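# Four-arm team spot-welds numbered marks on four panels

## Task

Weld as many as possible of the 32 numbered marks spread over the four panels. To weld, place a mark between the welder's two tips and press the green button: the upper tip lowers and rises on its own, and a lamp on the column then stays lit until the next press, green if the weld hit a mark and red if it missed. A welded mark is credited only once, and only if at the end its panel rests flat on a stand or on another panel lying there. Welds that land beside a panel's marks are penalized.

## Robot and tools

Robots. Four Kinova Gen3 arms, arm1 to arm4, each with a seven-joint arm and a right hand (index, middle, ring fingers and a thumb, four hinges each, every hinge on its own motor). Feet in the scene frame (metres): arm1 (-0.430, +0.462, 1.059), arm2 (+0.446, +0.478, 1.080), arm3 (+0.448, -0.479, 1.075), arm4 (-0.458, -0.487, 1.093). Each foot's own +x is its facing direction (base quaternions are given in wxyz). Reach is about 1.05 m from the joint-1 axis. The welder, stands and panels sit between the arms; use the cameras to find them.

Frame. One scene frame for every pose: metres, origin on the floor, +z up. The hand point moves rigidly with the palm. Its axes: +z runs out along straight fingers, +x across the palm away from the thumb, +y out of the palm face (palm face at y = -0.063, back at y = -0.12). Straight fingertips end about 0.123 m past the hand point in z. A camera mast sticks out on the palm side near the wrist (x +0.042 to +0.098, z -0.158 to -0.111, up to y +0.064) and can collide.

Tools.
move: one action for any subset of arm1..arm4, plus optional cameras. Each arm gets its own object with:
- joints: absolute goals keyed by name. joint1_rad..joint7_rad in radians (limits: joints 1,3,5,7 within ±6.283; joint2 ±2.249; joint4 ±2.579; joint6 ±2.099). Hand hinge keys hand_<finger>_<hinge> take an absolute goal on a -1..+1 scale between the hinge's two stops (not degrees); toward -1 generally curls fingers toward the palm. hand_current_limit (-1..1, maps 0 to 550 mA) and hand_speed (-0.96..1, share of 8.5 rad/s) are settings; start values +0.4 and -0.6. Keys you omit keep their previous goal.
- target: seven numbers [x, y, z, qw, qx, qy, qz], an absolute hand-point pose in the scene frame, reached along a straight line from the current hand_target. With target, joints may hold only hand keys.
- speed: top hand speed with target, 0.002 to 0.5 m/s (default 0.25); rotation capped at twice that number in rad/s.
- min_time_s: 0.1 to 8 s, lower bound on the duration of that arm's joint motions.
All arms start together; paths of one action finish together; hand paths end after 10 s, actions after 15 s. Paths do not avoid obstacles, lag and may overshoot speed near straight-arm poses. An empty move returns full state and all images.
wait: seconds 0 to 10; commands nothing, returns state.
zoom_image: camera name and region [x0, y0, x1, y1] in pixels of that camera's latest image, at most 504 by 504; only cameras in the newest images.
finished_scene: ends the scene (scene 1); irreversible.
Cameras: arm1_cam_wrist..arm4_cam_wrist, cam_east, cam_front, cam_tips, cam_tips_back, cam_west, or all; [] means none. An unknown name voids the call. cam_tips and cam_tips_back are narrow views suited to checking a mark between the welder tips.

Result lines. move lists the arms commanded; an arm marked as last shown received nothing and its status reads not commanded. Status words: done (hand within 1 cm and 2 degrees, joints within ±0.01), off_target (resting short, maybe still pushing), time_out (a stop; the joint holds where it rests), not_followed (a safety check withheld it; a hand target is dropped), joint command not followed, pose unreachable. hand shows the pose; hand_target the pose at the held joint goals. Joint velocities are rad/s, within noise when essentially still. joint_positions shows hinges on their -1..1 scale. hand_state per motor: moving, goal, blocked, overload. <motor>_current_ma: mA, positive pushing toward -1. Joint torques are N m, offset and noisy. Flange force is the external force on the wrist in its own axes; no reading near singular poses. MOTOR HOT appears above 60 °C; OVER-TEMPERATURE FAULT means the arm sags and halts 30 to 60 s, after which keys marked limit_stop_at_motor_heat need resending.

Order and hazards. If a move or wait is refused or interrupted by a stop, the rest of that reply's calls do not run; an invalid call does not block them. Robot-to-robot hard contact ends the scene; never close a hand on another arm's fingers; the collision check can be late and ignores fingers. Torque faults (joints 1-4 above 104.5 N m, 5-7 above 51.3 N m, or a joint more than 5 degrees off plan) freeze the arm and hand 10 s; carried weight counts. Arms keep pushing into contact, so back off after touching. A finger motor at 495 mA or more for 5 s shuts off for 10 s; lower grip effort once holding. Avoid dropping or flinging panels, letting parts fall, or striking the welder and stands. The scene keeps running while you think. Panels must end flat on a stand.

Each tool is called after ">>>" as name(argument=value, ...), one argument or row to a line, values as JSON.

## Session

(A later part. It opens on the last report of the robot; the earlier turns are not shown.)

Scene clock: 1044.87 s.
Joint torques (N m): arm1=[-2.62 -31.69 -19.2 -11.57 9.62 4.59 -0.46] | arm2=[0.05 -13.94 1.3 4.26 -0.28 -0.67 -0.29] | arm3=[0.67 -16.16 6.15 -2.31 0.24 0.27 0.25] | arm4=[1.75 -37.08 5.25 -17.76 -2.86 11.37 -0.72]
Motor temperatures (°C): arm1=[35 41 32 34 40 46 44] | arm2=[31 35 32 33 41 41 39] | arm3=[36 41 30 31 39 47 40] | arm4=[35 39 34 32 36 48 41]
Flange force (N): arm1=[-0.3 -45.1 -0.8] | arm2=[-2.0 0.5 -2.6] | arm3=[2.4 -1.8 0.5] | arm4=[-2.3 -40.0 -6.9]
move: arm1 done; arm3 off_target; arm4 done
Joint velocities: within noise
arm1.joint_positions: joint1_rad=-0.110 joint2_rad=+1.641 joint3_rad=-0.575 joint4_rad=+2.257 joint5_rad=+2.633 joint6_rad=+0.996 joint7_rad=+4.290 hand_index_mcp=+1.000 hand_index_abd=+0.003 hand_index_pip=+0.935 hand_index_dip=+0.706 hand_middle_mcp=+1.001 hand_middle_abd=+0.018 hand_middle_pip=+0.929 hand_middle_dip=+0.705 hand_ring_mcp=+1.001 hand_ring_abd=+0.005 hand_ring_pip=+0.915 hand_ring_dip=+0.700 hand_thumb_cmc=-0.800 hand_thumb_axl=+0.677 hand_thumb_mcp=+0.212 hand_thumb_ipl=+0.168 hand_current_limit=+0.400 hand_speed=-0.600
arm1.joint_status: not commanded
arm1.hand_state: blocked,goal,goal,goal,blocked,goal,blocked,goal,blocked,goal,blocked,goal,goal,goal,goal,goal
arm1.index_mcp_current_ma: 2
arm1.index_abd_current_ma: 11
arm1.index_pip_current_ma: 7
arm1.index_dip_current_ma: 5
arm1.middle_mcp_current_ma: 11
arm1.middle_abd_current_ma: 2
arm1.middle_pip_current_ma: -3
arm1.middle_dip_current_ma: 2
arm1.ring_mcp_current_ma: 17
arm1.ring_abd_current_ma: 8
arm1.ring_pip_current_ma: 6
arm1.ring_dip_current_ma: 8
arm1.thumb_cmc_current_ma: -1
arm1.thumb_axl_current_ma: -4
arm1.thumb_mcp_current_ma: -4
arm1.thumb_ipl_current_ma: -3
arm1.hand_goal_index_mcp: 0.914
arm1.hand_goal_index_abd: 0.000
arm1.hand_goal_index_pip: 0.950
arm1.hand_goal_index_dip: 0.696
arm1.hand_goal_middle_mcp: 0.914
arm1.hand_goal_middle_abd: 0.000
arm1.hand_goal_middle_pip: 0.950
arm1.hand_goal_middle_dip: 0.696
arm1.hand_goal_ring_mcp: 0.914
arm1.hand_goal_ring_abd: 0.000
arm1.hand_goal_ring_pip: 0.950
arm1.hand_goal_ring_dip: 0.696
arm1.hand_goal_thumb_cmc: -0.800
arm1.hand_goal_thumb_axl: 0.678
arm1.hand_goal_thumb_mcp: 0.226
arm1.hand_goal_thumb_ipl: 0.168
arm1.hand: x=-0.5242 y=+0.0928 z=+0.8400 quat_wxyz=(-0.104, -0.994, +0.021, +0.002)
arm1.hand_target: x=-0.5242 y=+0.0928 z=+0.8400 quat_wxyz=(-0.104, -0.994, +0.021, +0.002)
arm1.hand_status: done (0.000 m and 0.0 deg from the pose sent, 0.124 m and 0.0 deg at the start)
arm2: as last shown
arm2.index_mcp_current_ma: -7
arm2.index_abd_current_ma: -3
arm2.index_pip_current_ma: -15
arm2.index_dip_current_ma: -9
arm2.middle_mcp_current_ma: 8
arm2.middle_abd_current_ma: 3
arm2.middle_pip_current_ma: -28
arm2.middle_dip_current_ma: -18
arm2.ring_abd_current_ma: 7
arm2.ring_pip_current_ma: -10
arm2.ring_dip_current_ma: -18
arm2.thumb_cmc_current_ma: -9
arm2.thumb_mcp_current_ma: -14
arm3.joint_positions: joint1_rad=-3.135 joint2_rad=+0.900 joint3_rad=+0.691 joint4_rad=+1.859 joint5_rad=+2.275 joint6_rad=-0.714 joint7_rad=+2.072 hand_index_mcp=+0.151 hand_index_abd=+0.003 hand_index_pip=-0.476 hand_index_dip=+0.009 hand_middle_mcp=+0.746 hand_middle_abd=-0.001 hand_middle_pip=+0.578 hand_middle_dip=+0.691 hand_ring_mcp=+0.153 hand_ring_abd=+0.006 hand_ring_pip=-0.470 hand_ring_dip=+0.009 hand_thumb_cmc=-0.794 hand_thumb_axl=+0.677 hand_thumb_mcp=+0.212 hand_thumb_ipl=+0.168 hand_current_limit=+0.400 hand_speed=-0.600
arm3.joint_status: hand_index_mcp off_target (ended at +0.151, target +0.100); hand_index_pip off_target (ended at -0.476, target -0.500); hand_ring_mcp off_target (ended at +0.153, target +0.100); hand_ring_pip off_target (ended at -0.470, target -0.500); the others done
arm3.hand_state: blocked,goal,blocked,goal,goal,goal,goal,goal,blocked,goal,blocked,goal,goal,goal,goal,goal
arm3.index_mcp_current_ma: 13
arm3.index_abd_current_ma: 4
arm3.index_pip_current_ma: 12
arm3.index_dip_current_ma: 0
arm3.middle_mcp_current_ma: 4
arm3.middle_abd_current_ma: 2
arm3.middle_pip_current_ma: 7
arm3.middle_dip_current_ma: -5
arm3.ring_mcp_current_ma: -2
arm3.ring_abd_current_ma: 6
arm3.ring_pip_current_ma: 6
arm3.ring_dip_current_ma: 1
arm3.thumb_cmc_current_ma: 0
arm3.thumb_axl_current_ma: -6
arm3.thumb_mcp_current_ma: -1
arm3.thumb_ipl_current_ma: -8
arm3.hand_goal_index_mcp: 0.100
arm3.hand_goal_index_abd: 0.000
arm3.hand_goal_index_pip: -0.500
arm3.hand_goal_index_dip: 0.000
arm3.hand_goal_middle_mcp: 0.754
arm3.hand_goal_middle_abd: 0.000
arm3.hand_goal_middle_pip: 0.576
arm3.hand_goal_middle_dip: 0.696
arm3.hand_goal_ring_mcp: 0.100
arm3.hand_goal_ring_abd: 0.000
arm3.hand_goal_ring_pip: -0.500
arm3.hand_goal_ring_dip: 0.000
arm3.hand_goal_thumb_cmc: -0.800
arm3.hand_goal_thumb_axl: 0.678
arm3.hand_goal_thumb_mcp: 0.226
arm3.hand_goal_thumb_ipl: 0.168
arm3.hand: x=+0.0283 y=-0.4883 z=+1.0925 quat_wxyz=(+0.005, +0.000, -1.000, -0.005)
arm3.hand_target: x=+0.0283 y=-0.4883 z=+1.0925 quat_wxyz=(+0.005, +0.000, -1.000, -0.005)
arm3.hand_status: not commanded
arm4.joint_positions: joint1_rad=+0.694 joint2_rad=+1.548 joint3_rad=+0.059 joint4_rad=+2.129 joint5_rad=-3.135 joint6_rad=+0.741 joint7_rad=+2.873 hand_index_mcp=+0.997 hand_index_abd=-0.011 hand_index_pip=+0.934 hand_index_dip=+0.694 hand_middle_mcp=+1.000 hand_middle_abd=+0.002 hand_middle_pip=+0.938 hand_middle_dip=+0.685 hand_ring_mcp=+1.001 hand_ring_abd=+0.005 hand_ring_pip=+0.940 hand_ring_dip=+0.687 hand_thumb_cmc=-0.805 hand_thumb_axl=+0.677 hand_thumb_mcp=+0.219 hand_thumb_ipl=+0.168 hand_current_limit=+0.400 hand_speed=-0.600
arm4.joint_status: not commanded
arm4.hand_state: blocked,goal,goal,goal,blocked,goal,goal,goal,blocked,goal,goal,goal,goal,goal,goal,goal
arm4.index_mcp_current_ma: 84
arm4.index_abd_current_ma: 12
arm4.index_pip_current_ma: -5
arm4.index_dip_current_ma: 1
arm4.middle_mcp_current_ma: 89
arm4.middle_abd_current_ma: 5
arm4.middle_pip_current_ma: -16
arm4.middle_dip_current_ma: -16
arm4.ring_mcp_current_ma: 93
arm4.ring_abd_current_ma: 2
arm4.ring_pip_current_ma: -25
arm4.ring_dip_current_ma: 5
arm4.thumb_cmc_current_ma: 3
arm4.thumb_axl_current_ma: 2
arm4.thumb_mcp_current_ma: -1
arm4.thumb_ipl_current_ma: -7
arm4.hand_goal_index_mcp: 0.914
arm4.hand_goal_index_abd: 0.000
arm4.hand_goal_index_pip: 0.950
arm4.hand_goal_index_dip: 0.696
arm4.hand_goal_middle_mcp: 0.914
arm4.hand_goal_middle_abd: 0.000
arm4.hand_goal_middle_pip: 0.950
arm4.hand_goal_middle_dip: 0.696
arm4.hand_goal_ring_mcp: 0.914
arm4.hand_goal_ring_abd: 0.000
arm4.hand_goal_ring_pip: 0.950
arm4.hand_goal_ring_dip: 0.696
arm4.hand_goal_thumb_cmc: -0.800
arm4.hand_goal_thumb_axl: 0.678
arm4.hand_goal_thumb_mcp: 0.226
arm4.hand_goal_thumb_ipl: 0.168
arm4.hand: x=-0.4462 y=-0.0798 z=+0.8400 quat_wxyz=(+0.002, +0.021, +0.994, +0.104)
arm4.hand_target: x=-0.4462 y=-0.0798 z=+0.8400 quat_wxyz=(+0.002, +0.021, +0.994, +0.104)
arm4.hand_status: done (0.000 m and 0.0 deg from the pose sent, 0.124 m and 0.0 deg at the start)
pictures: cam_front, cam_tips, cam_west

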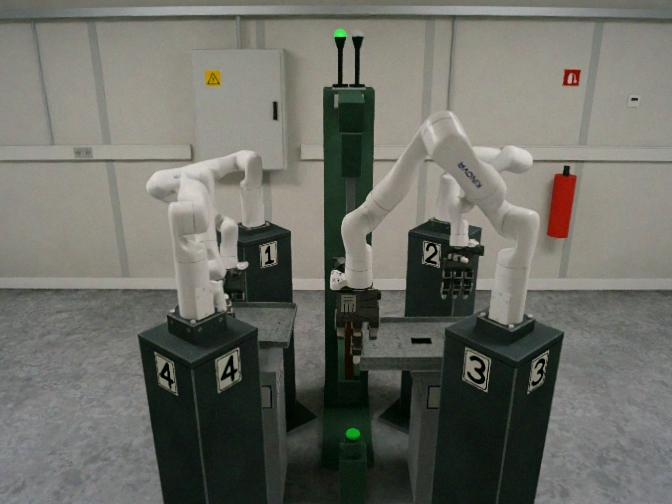

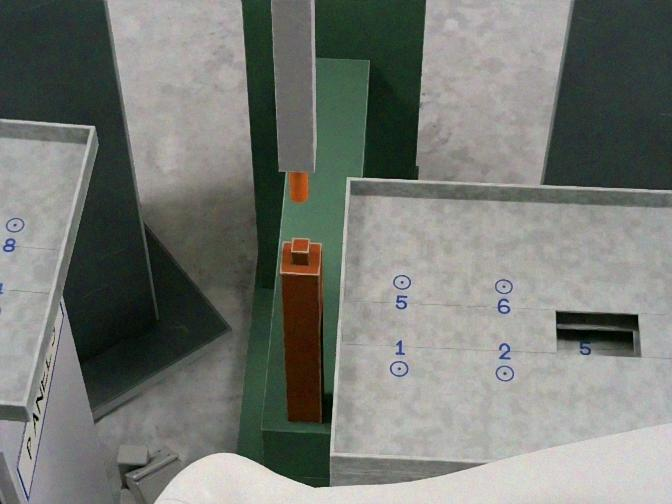

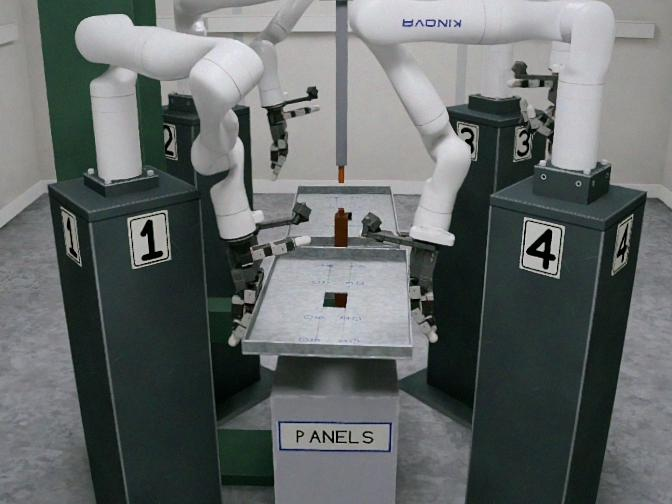

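>>> move(
  arm1={"target": [-0.5242, 0.0928, 0.89, 0.10448, 0.99428, -0.02083, -0.00219], "speed": 0.055, "joints": {"hand_index_pip": 0.56, "hand_middle_pip": 0.56, "hand_ring_pip": 0.56}},
  arm4={"target": [-0.4462, -0.0798, 0.89, 0.00219, 0.02083, 0.99428, 0.10448], "speed": 0.055, "joints": {"hand_index_pip": 0.56, "hand_middle_pip": 0.56, "hand_ring_pip": 0.56}},
  arm3={"target": [0.023, -0.503, 0.92, 0, 0, 1, 0], "speed": 0.25},
  cameras=["cam_west"],
)

>>> zoom_image(
  camera="cam_west",
  region=[200, 180, 480, 390],
)

Scene clock: 1046.83 s.
Joint torques (N m): arm1=[-2.79 -31.01 -18.56 -14.13 9.82 4.95 -0.49] | arm2=[0.04 -14.05 1.3 4.3 -0.28 -0.59 -0.3] | arm3=[0.72 -18.38 5.45 -0.3 0.23 0.23 0.23] | arm4=[1.74 -36.83 5.45 -19.47 -3 12.18 -0.74]
Motor temperatures (°C): arm1=[35 42 32 34 40 46 44] | arm2=[31 35 32 33 41 41 39] | arm3=[36 41 30 31 39 47 40] | arm4=[35 39 34 32 36 48 41]
Flange force (N): arm1=[-0.7 -48.2 -0.9] | arm2=[-2.2 -0.1 -2.3] | arm3=[-0.7 -1.2 1.3] | arm4=[-2.6 -43.3 -6.2]
move: arm1 done; arm3 done; arm4 done
Joint velocities: within noise
arm1.joint_positions: joint1_rad=-0.119 joint2_rad=+1.518 joint3_rad=-0.627 joint4_rad=+2.360 joint5_rad=+2.551 joint6_rad=+0.995 joint7_rad=+4.272 hand_index_mcp=+1.000 hand_index_abd=+0.003 hand_index_pip=+0.562 hand_index_dip=+0.706 hand_middle_mcp=+1.001 hand_middle_abd=+0.018 hand_middle_pip=+0.561 hand_middle_dip=+0.705 hand_ring_mcp=+1.001 hand_ring_abd=+0.004 hand_ring_pip=+0.562 hand_ring_dip=+0.699 hand_thumb_cmc=-0.800 hand_thumb_axl=+0.677 hand_thumb_mcp=+0.212 hand_thumb_ipl=+0.168 hand_current_limit=+0.400 hand_speed=-0.600
arm1.joint_status: all done
arm1.hand_state: blocked,goal,goal,goal,blocked,goal,goal,goal,blocked,goal,goal,goal,goal,goal,goal,goal
arm1.index_mcp_current_ma: 2
arm1.index_abd_current_ma: 12
arm1.index_pip_current_ma: 6
arm1.index_dip_current_ma: 0
arm1.middle_mcp_current_ma: 15
arm1.middle_abd_current_ma: -4
arm1.middle_pip_current_ma: 8
arm1.middle_dip_current_ma: 9
arm1.ring_mcp_current_ma: 14
arm1.ring_abd_current_ma: 6
arm1.ring_pip_current_ma: 15
arm1.ring_dip_current_ma: 10
arm1.thumb_cmc_current_ma: -7
arm1.thumb_axl_current_ma: -12
arm1.thumb_mcp_current_ma: -2
arm1.thumb_ipl_current_ma: -1
arm1.hand_goal_index_mcp: 0.914
arm1.hand_goal_index_abd: 0.000
arm1.hand_goal_index_pip: 0.560
arm1.hand_goal_index_dip: 0.696
arm1.hand_goal_middle_mcp: 0.914
arm1.hand_goal_middle_abd: 0.000
arm1.hand_goal_middle_pip: 0.560
arm1.hand_goal_middle_dip: 0.696
arm1.hand_goal_ring_mcp: 0.914
arm1.hand_goal_ring_abd: 0.000
arm1.hand_goal_ring_pip: 0.560
arm1.hand_goal_ring_dip: 0.696
arm1.hand_goal_thumb_cmc: -0.800
arm1.hand_goal_thumb_axl: 0.678
arm1.hand_goal_thumb_mcp: 0.226
arm1.hand_goal_thumb_ipl: 0.168
arm1.hand: x=-0.5242 y=+0.0928 z=+0.8900 quat_wxyz=(-0.104, -0.994, +0.021, +0.002)
arm1.hand_target: x=-0.5242 y=+0.0928 z=+0.8900 quat_wxyz=(-0.104, -0.994, +0.021, +0.002)
arm1.hand_status: done (0.000 m and 0.0 deg from the pose sent, 0.050 m and 0.0 deg at the start)
arm2: as last shown
arm2.index_mcp_current_ma: -2
arm2.index_pip_current_ma: -9
arm2.index_dip_current_ma: -7
arm2.middle_mcp_current_ma: 7
arm2.middle_abd_current_ma: -4
arm2.middle_pip_current_ma: -31
arm2.middle_dip_current_ma: -15
arm2.ring_mcp_current_ma: 5
arm2.ring_abd_current_ma: 9
arm2.ring_pip_current_ma: -12
arm2.ring_dip_current_ma: -14
arm2.thumb_cmc_current_ma: -3
arm2.thumb_axl_current_ma: 7
arm2.thumb_mcp_current_ma: -9
arm3.joint_positions: joint1_rad=-2.995 joint2_rad=+1.233 joint3_rad=+0.413 joint4_rad=+1.746 joint5_rad=+2.001 joint6_rad=-0.444 joint7_rad=+2.258 hand_index_mcp=+0.151 hand_index_abd=+0.003 hand_index_pip=-0.477 hand_index_dip=+0.009 hand_middle_mcp=+0.746 hand_middle_abd=-0.002 hand_middle_pip=+0.578 hand_middle_dip=+0.691 hand_ring_mcp=+0.153 hand_ring_abd=+0.006 hand_ring_pip=-0.470 hand_ring_dip=+0.009 hand_thumb_cmc=-0.795 hand_thumb_axl=+0.677 hand_thumb_mcp=+0.212 hand_thumb_ipl=+0.168 hand_current_limit=+0.400 hand_speed=-0.600
arm3.joint_status: not commanded
arm3.hand_state: blocked,goal,blocked,goal,goal,goal,goal,goal,blocked,goal,blocked,goal,goal,goal,goal,goal
arm3.index_mcp_current_ma: 5
arm3.index_abd_current_ma: 14
arm3.index_pip_current_ma: 7
arm3.index_dip_current_ma: -5
arm3.middle_mcp_current_ma: 4
arm3.middle_abd_current_ma: 5
arm3.middle_pip_current_ma: 2
arm3.middle_dip_current_ma: -7
arm3.ring_mcp_current_ma: 3
arm3.ring_abd_current_ma: 5
arm3.ring_pip_current_ma: 1
arm3.ring_dip_current_ma: -3
arm3.thumb_cmc_current_ma: -1
arm3.thumb_axl_current_ma: -1
arm3.thumb_mcp_current_ma: -7
arm3.thumb_ipl_current_ma: -6
arm3.hand_goal_index_mcp: 0.100
arm3.hand_goal_index_abd: 0.000
arm3.hand_goal_index_pip: -0.500
arm3.hand_goal_index_dip: 0.000
arm3.hand_goal_middle_mcp: 0.754
arm3.hand_goal_middle_abd: 0.000
arm3.hand_goal_middle_pip: 0.576
arm3.hand_goal_middle_dip: 0.696
arm3.hand_goal_ring_mcp: 0.100
arm3.hand_goal_ring_abd: 0.000
arm3.hand_goal_ring_pip: -0.500
arm3.hand_goal_ring_dip: 0.000
arm3.hand_goal_thumb_cmc: -0.800
arm3.hand_goal_thumb_axl: 0.678
arm3.hand_goal_thumb_mcp: 0.226
arm3.hand_goal_thumb_ipl: 0.168
arm3.hand: x=+0.0230 y=-0.5030 z=+0.9200 quat_wxyz=(+0.000, +0.000, -1.000, +0.000)
arm3.hand_target: x=+0.0230 y=-0.5030 z=+0.9200 quat_wxyz=(+0.000, +0.000, -1.000, +0.000)
arm3.hand_status: done (0.000 m and 0.0 deg from the pose sent, 0.173 m and 0.8 deg at the start)
arm4.joint_positions: joint1_rad=+0.694 joint2_rad=+1.423 joint3_rad=+0.064 joint4_rad=+2.238 joint5_rad=-3.127 joint6_rad=+0.724 joint7_rad=+2.874 hand_index_mcp=+0.997 hand_index_abd=-0.011 hand_index_pip=+0.560 hand_index_dip=+0.694 hand_middle_mcp=+1.000 hand_middle_abd=+0.001 hand_middle_pip=+0.561 hand_middle_dip=+0.685 hand_ring_mcp=+1.001 hand_ring_abd=+0.005 hand_ring_pip=+0.560 hand_ring_dip=+0.687 hand_thumb_cmc=-0.805 hand_thumb_axl=+0.677 hand_thumb_mcp=+0.219 hand_thumb_ipl=+0.168 hand_current_limit=+0.400 hand_speed=-0.600
arm4.joint_status: all done
arm4.hand_state: blocked,goal,goal,goal,blocked,goal,goal,goal,blocked,goal,goal,goal,goal,goal,goal,goal
arm4.index_mcp_current_ma: 77
arm4.index_abd_current_ma: 1
arm4.index_pip_current_ma: -10
arm4.index_dip_current_ma: 7
arm4.middle_mcp_current_ma: 81
arm4.middle_abd_current_ma: -5
arm4.middle_pip_current_ma: -18
arm4.middle_dip_current_ma: -19
arm4.ring_mcp_current_ma: 91
arm4.ring_abd_current_ma: 14
arm4.ring_pip_current_ma: 1
arm4.ring_dip_current_ma: 12
arm4.thumb_cmc_current_ma: 2
arm4.thumb_axl_current_ma: -5
arm4.thumb_mcp_current_ma: -11
arm4.thumb_ipl_current_ma: -4
arm4.hand_goal_index_mcp: 0.914
arm4.hand_goal_index_abd: 0.000
arm4.hand_goal_index_pip: 0.560
arm4.hand_goal_index_dip: 0.696
arm4.hand_goal_middle_mcp: 0.914
arm4.hand_goal_middle_abd: 0.000
arm4.hand_goal_middle_pip: 0.560
arm4.hand_goal_middle_dip: 0.696
arm4.hand_goal_ring_mcp: 0.914
arm4.hand_goal_ring_abd: 0.000
arm4.hand_goal_ring_pip: 0.560
arm4.hand_goal_ring_dip: 0.696
arm4.hand_goal_thumb_cmc: -0.800
arm4.hand_goal_thumb_axl: 0.678
arm4.hand_goal_thumb_mcp: 0.226
arm4.hand_goal_thumb_ipl: 0.168
arm4.hand: x=-0.4462 y=-0.0798 z=+0.8900 quat_wxyz=(+0.002, +0.021, +0.994, +0.104)
arm4.hand_target: x=-0.4462 y=-0.0798 z=+0.8900 quat_wxyz=(+0.002, +0.021, +0.994, +0.104)
arm4.hand_status: done (0.000 m and 0.0 deg from the pose sent, 0.050 m and 0.0 deg at the start)

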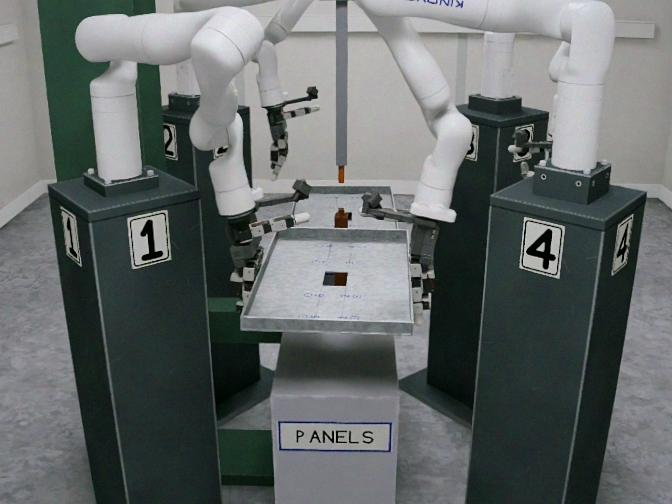

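Scaled by 1.800.

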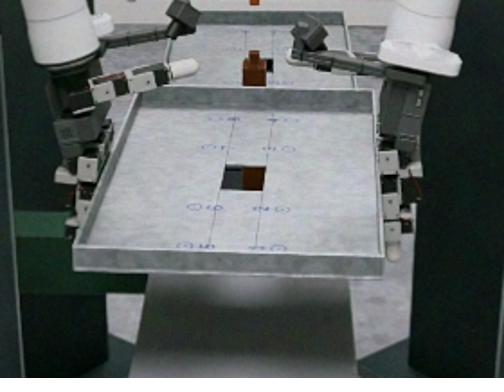

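>>> move(
  arm1={"target": [-0.2453, 0.0337, 0.924, 0.1045, 0.9945, 0, 0], "speed": 0.12, "joints": {"hand_index_dip": -0.92, "hand_middle_dip": -0.92, "hand_ring_dip": -0.92}},
  arm4={"target": [-0.1603, -0.1353, 0.924, 0, 0, 0.9945, 0.1045], "speed": 0.12, "joints": {"hand_index_dip": -0.92, "hand_middle_dip": -0.92, "hand_ring_dip": -0.92}},
  arm3={"target": [0.023, -0.503, 0.885, 0, 0, 1, 0], "speed": 0.15},
  cameras=["cam_tips", "cam_west", "cam_front"],
)

Scene clock: 1053.23 s.
Joint torques (N m): arm1=[3.29 -34.12 -11.58 -13.25 10.14 4.1 0.84] | arm2=[0.13 -14 1.32 4.38 -0.21 -0.57 -0.34] | arm3=[0.72 -18.65 5.14 0.01 0.19 0.24 0.22] | arm4=[-10.36 -30.17 -10.66 -11.82 -0.6 10.77 -0.25]
Motor temperatures (°C): arm1=[35 42 33 34 40 46 44] | arm2=[31 34 32 33 41 41 39] | arm3=[36 41 30 31 39 47 40] | arm4=[35 39 34 33 36 48 41]
Flange force (N): arm1=[-8.9 -37.1 1.0] | arm2=[-1.8 -0.2 -2.1] | arm3=[-0.9 -1.1 1.2] | arm4=[-4.5 -35.0 -3.9]
move: arm1 done; arm3 done; arm4 done
Joint velocities: within noise
arm1.joint_positions: joint1_rad=-0.839 joint2_rad=+1.542 joint3_rad=-1.042 joint4_rad=+2.074 joint5_rad=+2.013 joint6_rad=+1.208 joint7_rad=+4.121 hand_index_mcp=+1.001 hand_index_abd=-0.002 hand_index_pip=+0.562 hand_index_dip=-0.909 hand_middle_mcp=+1.000 hand_middle_abd=+0.010 hand_middle_pip=+0.561 hand_middle_dip=-0.907 hand_ring_mcp=+0.997 hand_ring_abd=+0.000 hand_ring_pip=+0.562 hand_ring_dip=-0.911 hand_thumb_cmc=-0.800 hand_thumb_axl=+0.677 hand_thumb_mcp=+0.212 hand_thumb_ipl=+0.168 hand_current_limit=+0.400 hand_speed=-0.600
arm1.joint_status: all done
arm1.hand_state: blocked,goal,goal,goal,blocked,goal,goal,goal,blocked,goal,goal,goal,goal,goal,goal,goal
arm1.index_mcp_current_ma: 5
arm1.index_abd_current_ma: 14
arm1.index_pip_current_ma: 8
arm1.index_dip_current_ma: 1
arm1.middle_mcp_current_ma: 13
arm1.middle_abd_current_ma: 2
arm1.middle_pip_current_ma: -1
arm1.middle_dip_current_ma: 0
arm1.ring_mcp_current_ma: 7
arm1.ring_abd_current_ma: 9
arm1.ring_pip_current_ma: 12
arm1.ring_dip_current_ma: 13
arm1.thumb_cmc_current_ma: -1
arm1.thumb_axl_current_ma: -3
arm1.thumb_mcp_current_ma: 7
arm1.thumb_ipl_current_ma: -1
arm1.hand_goal_index_mcp: 0.914
arm1.hand_goal_index_abd: 0.000
arm1.hand_goal_index_pip: 0.560
arm1.hand_goal_index_dip: -0.920
arm1.hand_goal_middle_mcp: 0.914
arm1.hand_goal_middle_abd: 0.000
arm1.hand_goal_middle_pip: 0.560
arm1.hand_goal_middle_dip: -0.920
arm1.hand_goal_ring_mcp: 0.914
arm1.hand_goal_ring_abd: 0.000
arm1.hand_goal_ring_pip: 0.560
arm1.hand_goal_ring_dip: -0.920
arm1.hand_goal_thumb_cmc: -0.800
arm1.hand_goal_thumb_axl: 0.678
arm1.hand_goal_thumb_mcp: 0.226
arm1.hand_goal_thumb_ipl: 0.168
arm1.hand: x=-0.2453 y=+0.0337 z=+0.9240 quat_wxyz=(-0.105, -0.995, +0.000, +0.000)
arm1.hand_target: x=-0.2453 y=+0.0337 z=+0.9240 quat_wxyz=(-0.105, -0.995, +0.000, +0.000)
arm1.hand_status: done (0.000 m and 0.0 deg from the pose sent, 0.287 m and 2.4 deg at the start)
arm2: as last shown
arm2.index_mcp_current_ma: -6
arm2.index_abd_current_ma: -8
arm2.index_pip_current_ma: -14
arm2.index_dip_current_ma: -8
arm2.middle_mcp_current_ma: 11
arm2.middle_abd_current_ma: 2
arm2.middle_pip_current_ma: -26
arm2.middle_dip_current_ma: -16
arm2.ring_mcp_current_ma: 4
arm2.ring_abd_current_ma: 10
arm2.ring_pip_current_ma: -13
arm2.ring_dip_current_ma: -12
arm2.thumb_cmc_current_ma: -11
arm2.thumb_axl_current_ma: 5
arm2.thumb_mcp_current_ma: -15
arm2.thumb_ipl_current_ma: -8
arm3.joint_positions: joint1_rad=-2.966 joint2_rad=+1.304 joint3_rad=+0.363 joint4_rad=+1.703 joint5_rad=+1.963 joint6_rad=-0.394 joint7_rad=+2.292 hand_index_mcp=+0.151 hand_index_abd=+0.003 hand_index_pip=-0.477 hand_index_dip=+0.009 hand_middle_mcp=+0.746 hand_middle_abd=-0.002 hand_middle_pip=+0.578 hand_middle_dip=+0.691 hand_ring_mcp=+0.153 hand_ring_abd=+0.006 hand_ring_pip=-0.470 hand_ring_dip=+0.009 hand_thumb_cmc=-0.795 hand_thumb_axl=+0.677 hand_thumb_mcp=+0.212 hand_thumb_ipl=+0.168 hand_current_limit=+0.400 hand_speed=-0.600
arm3.joint_status: not commanded
arm3.hand_state: blocked,goal,blocked,goal,goal,goal,goal,goal,blocked,goal,blocked,goal,goal,goal,goal,goal
arm3.index_mcp_current_ma: 3
arm3.index_abd_current_ma: 8
arm3.index_pip_current_ma: 7
arm3.index_dip_current_ma: -6
arm3.middle_mcp_current_ma: 1
arm3.middle_abd_current_ma: 5
arm3.middle_pip_current_ma: 7
arm3.middle_dip_current_ma: -11
arm3.ring_mcp_current_ma: 6
arm3.ring_abd_current_ma: 5
arm3.ring_pip_current_ma: 3
arm3.ring_dip_current_ma: -1
arm3.thumb_cmc_current_ma: 2
arm3.thumb_axl_current_ma: 1
arm3.thumb_mcp_current_ma: 2
arm3.thumb_ipl_current_ma: -5
arm3.hand_goal_index_mcp: 0.100
arm3.hand_goal_index_abd: 0.000
arm3.hand_goal_index_pip: -0.500
arm3.hand_goal_index_dip: 0.000
arm3.hand_goal_middle_mcp: 0.754
arm3.hand_goal_middle_abd: 0.000
arm3.hand_goal_middle_pip: 0.576
arm3.hand_goal_middle_dip: 0.696
arm3.hand_goal_ring_mcp: 0.100
arm3.hand_goal_ring_abd: 0.000
arm3.hand_goal_ring_pip: -0.500
arm3.hand_goal_ring_dip: 0.000
arm3.hand_goal_thumb_cmc: -0.800
arm3.hand_goal_thumb_axl: 0.678
arm3.hand_goal_thumb_mcp: 0.226
arm3.hand_goal_thumb_ipl: 0.168
arm3.hand: x=+0.0230 y=-0.5030 z=+0.8850 quat_wxyz=(+0.000, +0.000, -1.000, +0.000)
arm3.hand_target: x=+0.0230 y=-0.5030 z=+0.8850 quat_wxyz=(+0.000, +0.000, -1.000, +0.000)
arm3.hand_status: done (0.000 m and 0.0 deg from the pose sent, 0.035 m and 0.0 deg at the start)
arm4.joint_positions: joint1_rad=+1.497 joint2_rad=+1.307 joint3_rad=+0.342 joint4_rad=+2.082 joint5_rad=-2.260 joint6_rad=+0.608 joint7_rad=+2.966 hand_index_mcp=+1.000 hand_index_abd=-0.012 hand_index_pip=+0.560 hand_index_dip=-0.915 hand_middle_mcp=+1.000 hand_middle_abd=+0.000 hand_middle_pip=+0.561 hand_middle_dip=-0.913 hand_ring_mcp=+1.000 hand_ring_abd=+0.002 hand_ring_pip=+0.560 hand_ring_dip=-0.914 hand_thumb_cmc=-0.805 hand_thumb_axl=+0.677 hand_thumb_mcp=+0.219 hand_thumb_ipl=+0.168 hand_current_limit=+0.400 hand_speed=-0.600
arm4.joint_status: all done
arm4.hand_state: blocked,goal,goal,goal,blocked,goal,goal,goal,blocked,goal,goal,goal,goal,goal,goal,goal
arm4.index_mcp_current_ma: 90
arm4.index_abd_current_ma: -5
arm4.index_pip_current_ma: 2
arm4.index_dip_current_ma: 3
arm4.middle_mcp_current_ma: 87
arm4.middle_abd_current_ma: -10
arm4.middle_pip_current_ma: 0
arm4.middle_dip_current_ma: 4
arm4.ring_mcp_current_ma: 85
arm4.ring_abd_current_ma: 11
arm4.ring_pip_current_ma: 3
arm4.ring_dip_current_ma: 16
arm4.thumb_cmc_current_ma: -2
arm4.thumb_axl_current_ma: -7
arm4.thumb_mcp_current_ma: 2
arm4.thumb_ipl_current_ma: -7
arm4.hand_goal_index_mcp: 0.914
arm4.hand_goal_index_abd: 0.000
arm4.hand_goal_index_pip: 0.560
arm4.hand_goal_index_dip: -0.920
arm4.hand_goal_middle_mcp: 0.914
arm4.hand_goal_middle_abd: 0.000
arm4.hand_goal_middle_pip: 0.560
arm4.hand_goal_middle_dip: -0.920
arm4.hand_goal_ring_mcp: 0.914
arm4.hand_goal_ring_abd: 0.000
arm4.hand_goal_ring_pip: 0.560
arm4.hand_goal_ring_dip: -0.920
arm4.hand_goal_thumb_cmc: -0.800
arm4.hand_goal_thumb_axl: 0.678
arm4.hand_goal_thumb_mcp: 0.226
arm4.hand_goal_thumb_ipl: 0.168
arm4.hand: x=-0.1603 y=-0.1353 z=+0.9240 quat_wxyz=(+0.000, +0.000, +0.995, +0.105)
arm4.hand_target: x=-0.1603 y=-0.1353 z=+0.9240 quat_wxyz=(+0.000, +0.000, +0.995, +0.105)
arm4.hand_status: done (0.000 m and 0.0 deg from the pose sent, 0.293 m and 2.4 deg at the start)
pictures: cam_front, cam_tips, cam_west

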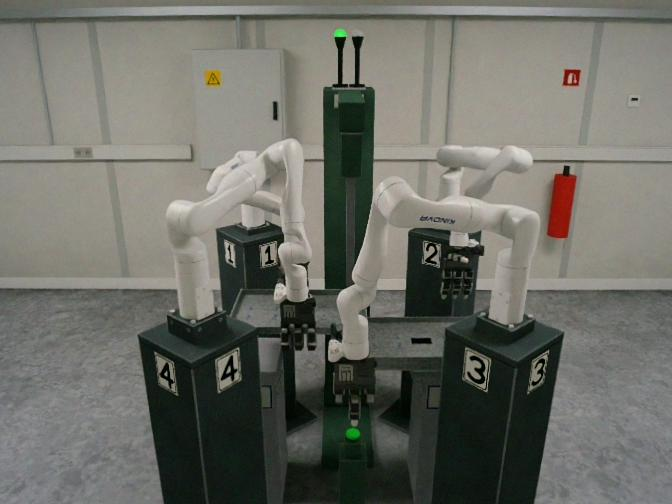

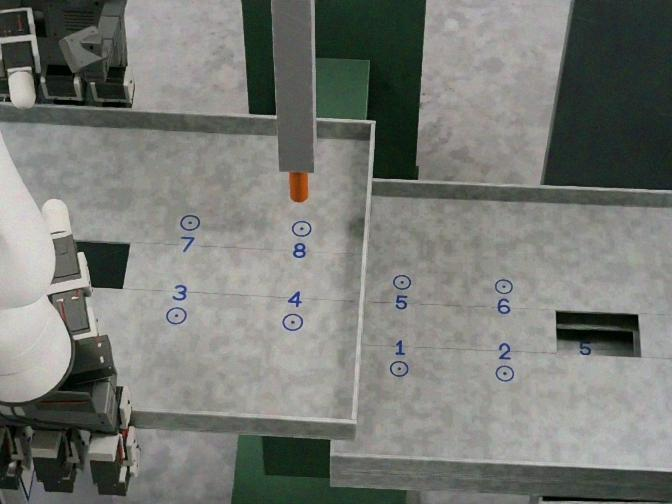

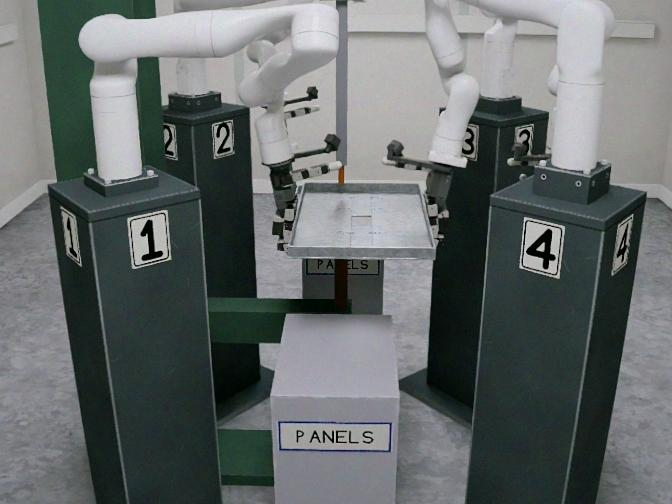

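>>> zoom_image(
  camera="cam_tips",
  region=[140, 100, 392, 450],
)

>>> zoom_image(
  camera="cam_front",
  region=[200, 260, 400, 370],
)

Scaled by 1.440.

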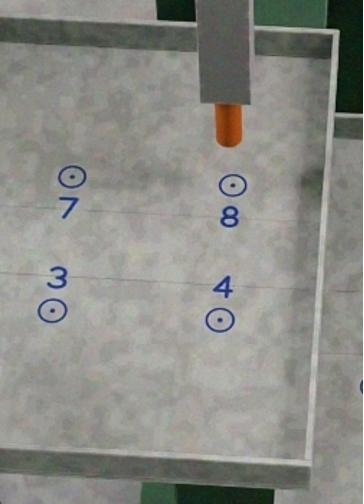

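Scaled by 2.520.

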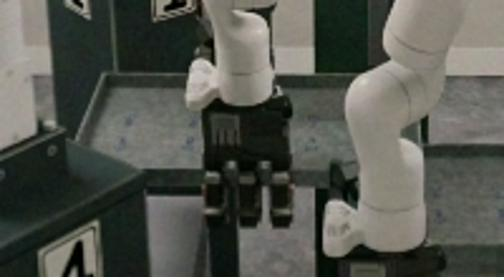

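>>> move(
  arm1={"target": [-0.247, 0.0337, 0.9074, 0.1045, 0.9945, -0.00065, 0.00622], "speed": 0.04},
  arm4={"target": [-0.162, -0.1353, 0.9084, 0.00622, -0.00065, 0.9945, 0.1045], "speed": 0.04},
  cameras=["cam_tips"],
)

>>> zoom_image(
  camera="cam_tips",
  region=[140, 140, 392, 392],
)

Scene clock: 1057.17 s.
Joint torques (N m): arm1=[2.95 -34.24 -11.89 -12.85 9.95 4.01 0.92] | arm2=[0.14 -14.03 1.28 4.35 -0.22 -0.67 -0.33] | arm3=[0.73 -18.65 5.14 0.12 0.19 0.22 0.27] | arm4=[-10.17 -30.48 -9.97 -11.69 -0.41 10.5 -0.22]
Motor temperatures (°C): arm1=[35 42 33 34 40 46 44] | arm2=[31 34 32 33 41 41 39] | arm3=[36 41 30 31 39 47 40] | arm4=[35 39 34 33 36 48 41]
Flange force (N): arm1=[-9.3 -36.7 0.6] | arm2=[-1.7 0.2 -2.2] | arm3=[-0.5 -1.3 1.3] | arm4=[-4.3 -34.5 -4.0]
move: arm1 done; arm4 done
Joint velocities: within noise
arm1.joint_positions: joint1_rad=-0.828 joint2_rad=+1.579 joint3_rad=-1.018 joint4_rad=+2.062 joint5_rad=+2.064 joint6_rad=+1.193 joint7_rad=+4.116 hand_index_mcp=+1.001 hand_index_abd=-0.004 hand_index_pip=+0.562 hand_index_dip=-0.909 hand_middle_mcp=+1.000 hand_middle_abd=+0.008 hand_middle_pip=+0.561 hand_middle_dip=-0.907 hand_ring_mcp=+0.997 hand_ring_abd=+0.000 hand_ring_pip=+0.562 hand_ring_dip=-0.911 hand_thumb_cmc=-0.800 hand_thumb_axl=+0.677 hand_thumb_mcp=+0.212 hand_thumb_ipl=+0.168 hand_current_limit=+0.400 hand_speed=-0.600
arm1.joint_status: not commanded
arm1.hand_state: blocked,goal,goal,goal,blocked,goal,goal,goal,blocked,goal,goal,goal,goal,goal,goal,goal
arm1.index_mcp_current_ma: 5
arm1.index_abd_current_ma: 9
arm1.index_pip_current_ma: 5
arm1.index_dip_current_ma: -7
arm1.middle_mcp_current_ma: 18
arm1.middle_abd_current_ma: -6
arm1.middle_pip_current_ma: 1
arm1.middle_dip_current_ma: 1
arm1.ring_mcp_current_ma: 11
arm1.ring_abd_current_ma: 11
arm1.ring_pip_current_ma: 18
arm1.ring_dip_current_ma: 9
arm1.thumb_cmc_current_ma: 2
arm1.thumb_axl_current_ma: -3
arm1.thumb_mcp_current_ma: 3
arm1.thumb_ipl_current_ma: -6
arm1.hand_goal_index_mcp: 0.914
arm1.hand_goal_index_abd: 0.000
arm1.hand_goal_index_pip: 0.560
arm1.hand_goal_index_dip: -0.920
arm1.hand_goal_middle_mcp: 0.914
arm1.hand_goal_middle_abd: 0.000
arm1.hand_goal_middle_pip: 0.560
arm1.hand_goal_middle_dip: -0.920
arm1.hand_goal_ring_mcp: 0.914
arm1.hand_goal_ring_abd: 0.000
arm1.hand_goal_ring_pip: 0.560
arm1.hand_goal_ring_dip: -0.920
arm1.hand_goal_thumb_cmc: -0.800
arm1.hand_goal_thumb_axl: 0.678
arm1.hand_goal_thumb_mcp: 0.226
arm1.hand_goal_thumb_ipl: 0.168
arm1.hand: x=-0.2470 y=+0.0337 z=+0.9074 quat_wxyz=(-0.105, -0.995, +0.001, -0.006)
arm1.hand_target: x=-0.2470 y=+0.0337 z=+0.9074 quat_wxyz=(-0.105, -0.995, +0.001, -0.006)
arm1.hand_status: done (0.000 m and 0.0 deg from the pose sent, 0.017 m and 0.7 deg at the start)
arm2, arm3: as last shown
arm2.index_abd_current_ma: -3
arm2.index_pip_current_ma: -11
arm2.index_dip_current_ma: -7
arm2.middle_mcp_current_ma: 8
arm2.middle_abd_current_ma: 1
arm2.middle_pip_current_ma: -23
arm2.middle_dip_current_ma: -15
arm2.ring_mcp_current_ma: 3
arm2.ring_abd_current_ma: 8
arm2.ring_pip_current_ma: -14
arm2.ring_dip_current_ma: -17
arm2.thumb_cmc_current_ma: -8
arm2.thumb_axl_current_ma: 10
arm2.thumb_ipl_current_ma: -7
arm3.index_mcp_current_ma: 6
arm3.index_abd_current_ma: 17
arm3.index_pip_current_ma: 9
arm3.middle_mcp_current_ma: 11
arm3.middle_abd_current_ma: 4
arm3.middle_pip_current_ma: 3
arm3.middle_dip_current_ma: -10
arm3.ring_mcp_current_ma: 3
arm3.ring_abd_current_ma: 8
arm3.ring_pip_current_ma: 12
arm3.ring_dip_current_ma: -3
arm3.thumb_cmc_current_ma: -3
arm3.thumb_axl_current_ma: 3
arm3.thumb_mcp_current_ma: 0
arm3.thumb_ipl_current_ma: -7
arm4.joint_positions: joint1_rad=+1.474 joint2_rad=+1.356 joint3_rad=+0.350 joint4_rad=+2.070 joint5_rad=-2.320 joint6_rad=+0.639 joint7_rad=+2.996 hand_index_mcp=+1.000 hand_index_abd=-0.012 hand_index_pip=+0.560 hand_index_dip=-0.915 hand_middle_mcp=+1.000 hand_middle_abd=+0.000 hand_middle_pip=+0.561 hand_middle_dip=-0.913 hand_ring_mcp=+1.000 hand_ring_abd=+0.002 hand_ring_pip=+0.560 hand_ring_dip=-0.914 hand_thumb_cmc=-0.805 hand_thumb_axl=+0.677 hand_thumb_mcp=+0.219 hand_thumb_ipl=+0.168 hand_current_limit=+0.400 hand_speed=-0.600
arm4.joint_status: not commanded
arm4.hand_state: blocked,goal,goal,goal,blocked,goal,goal,goal,blocked,goal,goal,goal,goal,goal,goal,goal
arm4.index_mcp_current_ma: 73
arm4.index_abd_current_ma: 2
arm4.index_pip_current_ma: 3
arm4.index_dip_current_ma: -11
arm4.middle_mcp_current_ma: 93
arm4.middle_abd_current_ma: -10
arm4.middle_pip_current_ma: -3
arm4.middle_dip_current_ma: -11
arm4.ring_mcp_current_ma: 94
arm4.ring_abd_current_ma: 17
arm4.ring_pip_current_ma: -3
arm4.ring_dip_current_ma: -5
arm4.thumb_cmc_current_ma: 5
arm4.thumb_axl_current_ma: -1
arm4.thumb_mcp_current_ma: -2
arm4.thumb_ipl_current_ma: 2
arm4.hand_goal_index_mcp: 0.914
arm4.hand_goal_index_abd: 0.000
arm4.hand_goal_index_pip: 0.560
arm4.hand_goal_index_dip: -0.920
arm4.hand_goal_middle_mcp: 0.914
arm4.hand_goal_middle_abd: 0.000
arm4.hand_goal_middle_pip: 0.560
arm4.hand_goal_middle_dip: -0.920
arm4.hand_goal_ring_mcp: 0.914
arm4.hand_goal_ring_abd: 0.000
arm4.hand_goal_ring_pip: 0.560
arm4.hand_goal_ring_dip: -0.920
arm4.hand_goal_thumb_cmc: -0.800
arm4.hand_goal_thumb_axl: 0.678
arm4.hand_goal_thumb_mcp: 0.226
arm4.hand_goal_thumb_ipl: 0.168
arm4.hand: x=-0.1620 y=-0.1353 z=+0.9084 quat_wxyz=(+0.006, -0.001, +0.995, +0.104)
arm4.hand_target: x=-0.1620 y=-0.1353 z=+0.9084 quat_wxyz=(+0.006, -0.001, +0.995, +0.104)
arm4.hand_status: done (0.000 m and 0.0 deg from the pose sent, 0.016 m and 0.7 deg at the start)

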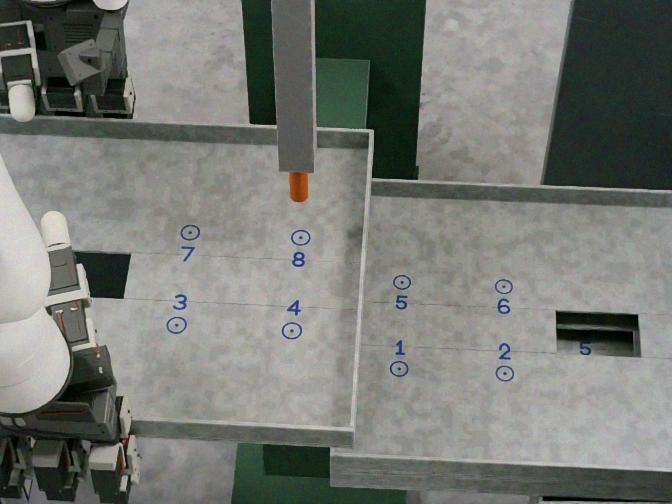

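Scaled by 2.000.

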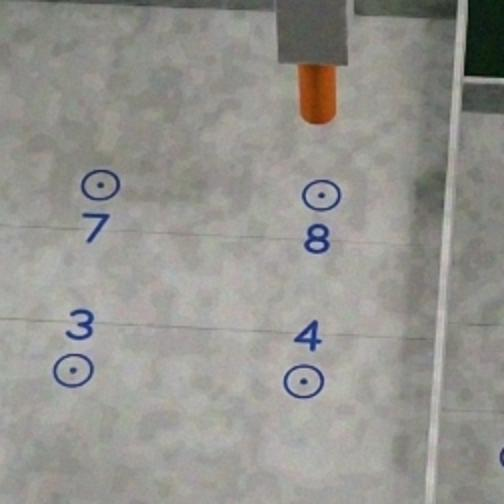

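>>> move(
  arm1={"target": [-0.247, 0.0337, 0.8977, 0.1045, 0.9945, -0.00065, 0.00622], "speed": 0.03},
  arm4={"target": [-0.162, -0.1353, 0.8987, 0.00622, -0.00065, 0.9945, 0.1045], "speed": 0.03},
  cameras=["cam_tips"],
)

>>> zoom_image(
  camera="cam_tips",
  region=[140, 140, 392, 392],
)

Scene clock: 1058.63 s.
Joint torques (N m): arm1=[3.15 -34.35 -11.79 -12.55 9.68 4.1 0.81] | arm2=[0.16 -14 1.37 4.33 -0.36 -0.62 -0.31] | arm3=[0.73 -18.6 5.21 0.02 0.21 0.25 0.26] | arm4=[-9.89 -30.63 -9.63 -11.59 -0.47 10.35 -0.3]
Motor temperatures (°C): arm1=[35 42 33 34 40 46 44] | arm2=[31 34 32 33 41 41 39] | arm3=[36 41 30 31 39 47 40] | arm4=[35 39 34 33 36 48 41]
Flange force (N): arm1=[-8.8 -36.2 0.7] | arm2=[-1.8 0.2 -2.3] | arm3=[-1.0 -1.2 1.1] | arm4=[-4.0 -34.1 -4.0]
move: arm1 done; arm4 done
Joint velocities: within noise
arm1.joint_positions: joint1_rad=-0.830 joint2_rad=+1.599 joint3_rad=-1.004 joint4_rad=+2.049 joint5_rad=+2.085 joint6_rad=+1.189 joint7_rad=+4.115 hand_index_mcp=+1.001 hand_index_abd=-0.004 hand_index_pip=+0.562 hand_index_dip=-0.909 hand_middle_mcp=+1.000 hand_middle_abd=+0.008 hand_middle_pip=+0.561 hand_middle_dip=-0.907 hand_ring_mcp=+0.998 hand_ring_abd=+0.000 hand_ring_pip=+0.562 hand_ring_dip=-0.911 hand_thumb_cmc=-0.800 hand_thumb_axl=+0.677 hand_thumb_mcp=+0.212 hand_thumb_ipl=+0.168 hand_current_limit=+0.400 hand_speed=-0.600
arm1.joint_status: not commanded
arm1.hand_state: blocked,goal,goal,goal,blocked,goal,goal,goal,blocked,goal,goal,goal,goal,goal,goal,goal
arm1.index_mcp_current_ma: -1
arm1.index_abd_current_ma: 20
arm1.index_pip_current_ma: 8
arm1.index_dip_current_ma: 5
arm1.middle_mcp_current_ma: 10
arm1.middle_abd_current_ma: -1
arm1.middle_pip_current_ma: 6
arm1.middle_dip_current_ma: 4
arm1.ring_mcp_current_ma: 9
arm1.ring_abd_current_ma: 10
arm1.ring_pip_current_ma: 13
arm1.ring_dip_current_ma: 11
arm1.thumb_cmc_current_ma: -5
arm1.thumb_axl_current_ma: 6
arm1.thumb_mcp_current_ma: -1
arm1.thumb_ipl_current_ma: -2
arm1.hand_goal_index_mcp: 0.914
arm1.hand_goal_index_abd: 0.000
arm1.hand_goal_index_pip: 0.560
arm1.hand_goal_index_dip: -0.920
arm1.hand_goal_middle_mcp: 0.914
arm1.hand_goal_middle_abd: 0.000
arm1.hand_goal_middle_pip: 0.560
arm1.hand_goal_middle_dip: -0.920
arm1.hand_goal_ring_mcp: 0.914
arm1.hand_goal_ring_abd: 0.000
arm1.hand_goal_ring_pip: 0.560
arm1.hand_goal_ring_dip: -0.920
arm1.hand_goal_thumb_cmc: -0.800
arm1.hand_goal_thumb_axl: 0.678
arm1.hand_goal_thumb_mcp: 0.226
arm1.hand_goal_thumb_ipl: 0.168
arm1.hand: x=-0.2470 y=+0.0337 z=+0.8977 quat_wxyz=(-0.105, -0.995, +0.001, -0.006)
arm1.hand_target: x=-0.2470 y=+0.0337 z=+0.8977 quat_wxyz=(-0.105, -0.995, +0.001, -0.006)
arm1.hand_status: done (0.000 m and 0.0 deg from the pose sent, 0.010 m and 0.0 deg at the start)
arm2.joint_positions: joint1_rad=+0.498 joint2_rad=+1.428 joint3_rad=+0.302 joint4_rad=+2.460 joint5_rad=+0.281 joint6_rad=-0.959 joint7_rad=-0.596 hand_index_mcp=+0.914 hand_index_abd=+0.000 hand_index_pip=+0.944 hand_index_dip=+0.694 hand_middle_mcp=+0.914 hand_middle_abd=+0.001 hand_middle_pip=+0.944 hand_middle_dip=+0.692 hand_ring_mcp=+0.914 hand_ring_abd=+0.002 hand_ring_pip=+0.945 hand_ring_dip=+0.692 hand_thumb_cmc=-0.803 hand_thumb_axl=+0.677 hand_thumb_mcp=+0.222 hand_thumb_ipl=+0.168 hand_current_limit=+0.400 hand_speed=-0.600
arm2.joint_status: not commanded
arm2.hand_state: goal,goal,goal,goal,goal,goal,goal,goal,goal,goal,goal,goal,goal,goal,goal,goal
arm2.index_mcp_current_ma: -5
arm2.index_abd_current_ma: -5
arm2.index_pip_current_ma: -15
arm2.index_dip_current_ma: -8
arm2.middle_mcp_current_ma: 11
arm2.middle_abd_current_ma: -1
arm2.middle_pip_current_ma: -29
arm2.middle_dip_current_ma: -16
arm2.ring_mcp_current_ma: 7
arm2.ring_abd_current_ma: 6
arm2.ring_pip_current_ma: -17
arm2.ring_dip_current_ma: -13
arm2.thumb_cmc_current_ma: -8
arm2.thumb_axl_current_ma: 5
arm2.thumb_mcp_current_ma: -16
arm2.thumb_ipl_current_ma: -10
arm2.hand_goal_index_mcp: 0.914
arm2.hand_goal_index_abd: 0.000
arm2.hand_goal_index_pip: 0.950
arm2.hand_goal_index_dip: 0.696
arm2.hand_goal_middle_mcp: 0.914
arm2.hand_goal_middle_abd: 0.000
arm2.hand_goal_middle_pip: 0.950
arm2.hand_goal_middle_dip: 0.696
arm2.hand_goal_ring_mcp: 0.914
arm2.hand_goal_ring_abd: 0.000
arm2.hand_goal_ring_pip: 0.950
arm2.hand_goal_ring_dip: 0.696
arm2.hand_goal_thumb_cmc: -0.800
arm2.hand_goal_thumb_axl: 0.678
arm2.hand_goal_thumb_mcp: 0.226
arm2.hand_goal_thumb_ipl: 0.168
arm2.hand: x=+0.4320 y=+0.1150 z=+0.9300 quat_wxyz=(+0.105, +0.995, +0.000, +0.000)
arm2.hand_target: x=+0.4320 y=+0.1150 z=+0.9300 quat_wxyz=(+0.105, +0.995, +0.000, +0.000)
arm2.hand_status: not commanded
arm3: as last shown
arm3.index_mcp_current_ma: 13
arm3.index_abd_current_ma: 3
arm3.index_pip_current_ma: 6
arm3.index_dip_current_ma: -11
arm3.middle_mcp_current_ma: 5
arm3.middle_abd_current_ma: 7
arm3.middle_pip_current_ma: 12
arm3.middle_dip_current_ma: -9
arm3.ring_mcp_current_ma: -5
arm3.ring_abd_current_ma: 5
arm3.ring_pip_current_ma: 6
arm3.ring_dip_current_ma: -5
arm3.thumb_cmc_current_ma: -1
arm3.thumb_axl_current_ma: 1
arm3.thumb_mcp_current_ma: 2
arm3.thumb_ipl_current_ma: -3
arm4.joint_positions: joint1_rad=+1.473 joint2_rad=+1.382 joint3_rad=+0.349 joint4_rad=+2.053 joint5_rad=-2.334 joint6_rad=+0.646 joint7_rad=+3.001 hand_index_mcp=+1.000 hand_index_abd=-0.012 hand_index_pip=+0.560 hand_index_dip=-0.915 hand_middle_mcp=+1.000 hand_middle_abd=+0.000 hand_middle_pip=+0.561 hand_middle_dip=-0.913 hand_ring_mcp=+1.000 hand_ring_abd=+0.002 hand_ring_pip=+0.560 hand_ring_dip=-0.914 hand_thumb_cmc=-0.805 hand_thumb_axl=+0.677 hand_thumb_mcp=+0.219 hand_thumb_ipl=+0.168 hand_current_limit=+0.400 hand_speed=-0.600
arm4.joint_status: not commanded
arm4.hand_state: blocked,goal,goal,goal,blocked,goal,goal,goal,blocked,goal,goal,goal,goal,goal,goal,goal
arm4.index_mcp_current_ma: 102
arm4.index_abd_current_ma: 7
arm4.index_pip_current_ma: 13
arm4.index_dip_current_ma: 5
arm4.middle_mcp_current_ma: 85
arm4.middle_abd_current_ma: 3
arm4.middle_pip_current_ma: 0
arm4.middle_dip_current_ma: 6
arm4.ring_mcp_current_ma: 98
arm4.ring_abd_current_ma: 12
arm4.ring_pip_current_ma: 0
arm4.ring_dip_current_ma: 15
arm4.thumb_cmc_current_ma: 6
arm4.thumb_axl_current_ma: 6
arm4.thumb_mcp_current_ma: -6
arm4.thumb_ipl_current_ma: -3
arm4.hand_goal_index_mcp: 0.914
arm4.hand_goal_index_abd: 0.000
arm4.hand_goal_index_pip: 0.560
arm4.hand_goal_index_dip: -0.920
arm4.hand_goal_middle_mcp: 0.914
arm4.hand_goal_middle_abd: 0.000
arm4.hand_goal_middle_pip: 0.560
arm4.hand_goal_middle_dip: -0.920
arm4.hand_goal_ring_mcp: 0.914
arm4.hand_goal_ring_abd: 0.000
arm4.hand_goal_ring_pip: 0.560
arm4.hand_goal_ring_dip: -0.920
arm4.hand_goal_thumb_cmc: -0.800
arm4.hand_goal_thumb_axl: 0.678
arm4.hand_goal_thumb_mcp: 0.226
arm4.hand_goal_thumb_ipl: 0.168
arm4.hand: x=-0.1620 y=-0.1353 z=+0.8987 quat_wxyz=(+0.006, -0.001, +0.995, +0.105)
arm4.hand_target: x=-0.1620 y=-0.1353 z=+0.8987 quat_wxyz=(+0.006, -0.001, +0.995, +0.105)
arm4.hand_status: done (0.000 m and 0.0 deg from the pose sent, 0.010 m and 0.0 deg at the start)

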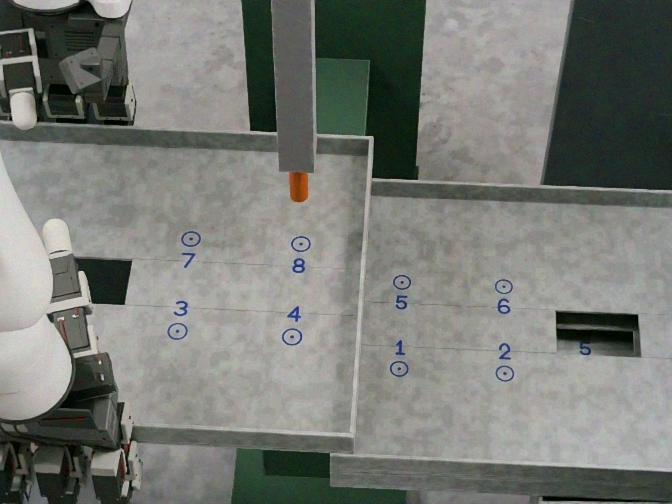

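Scaled by 2.000.

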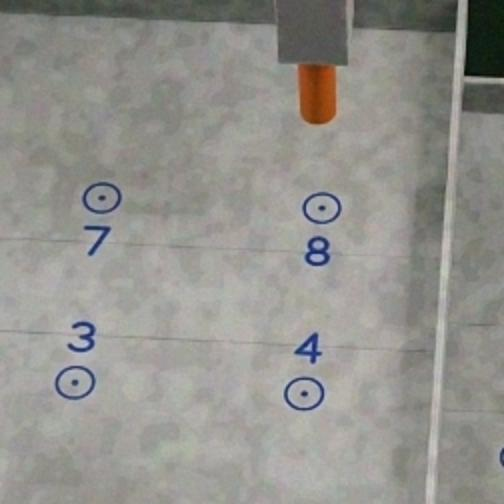

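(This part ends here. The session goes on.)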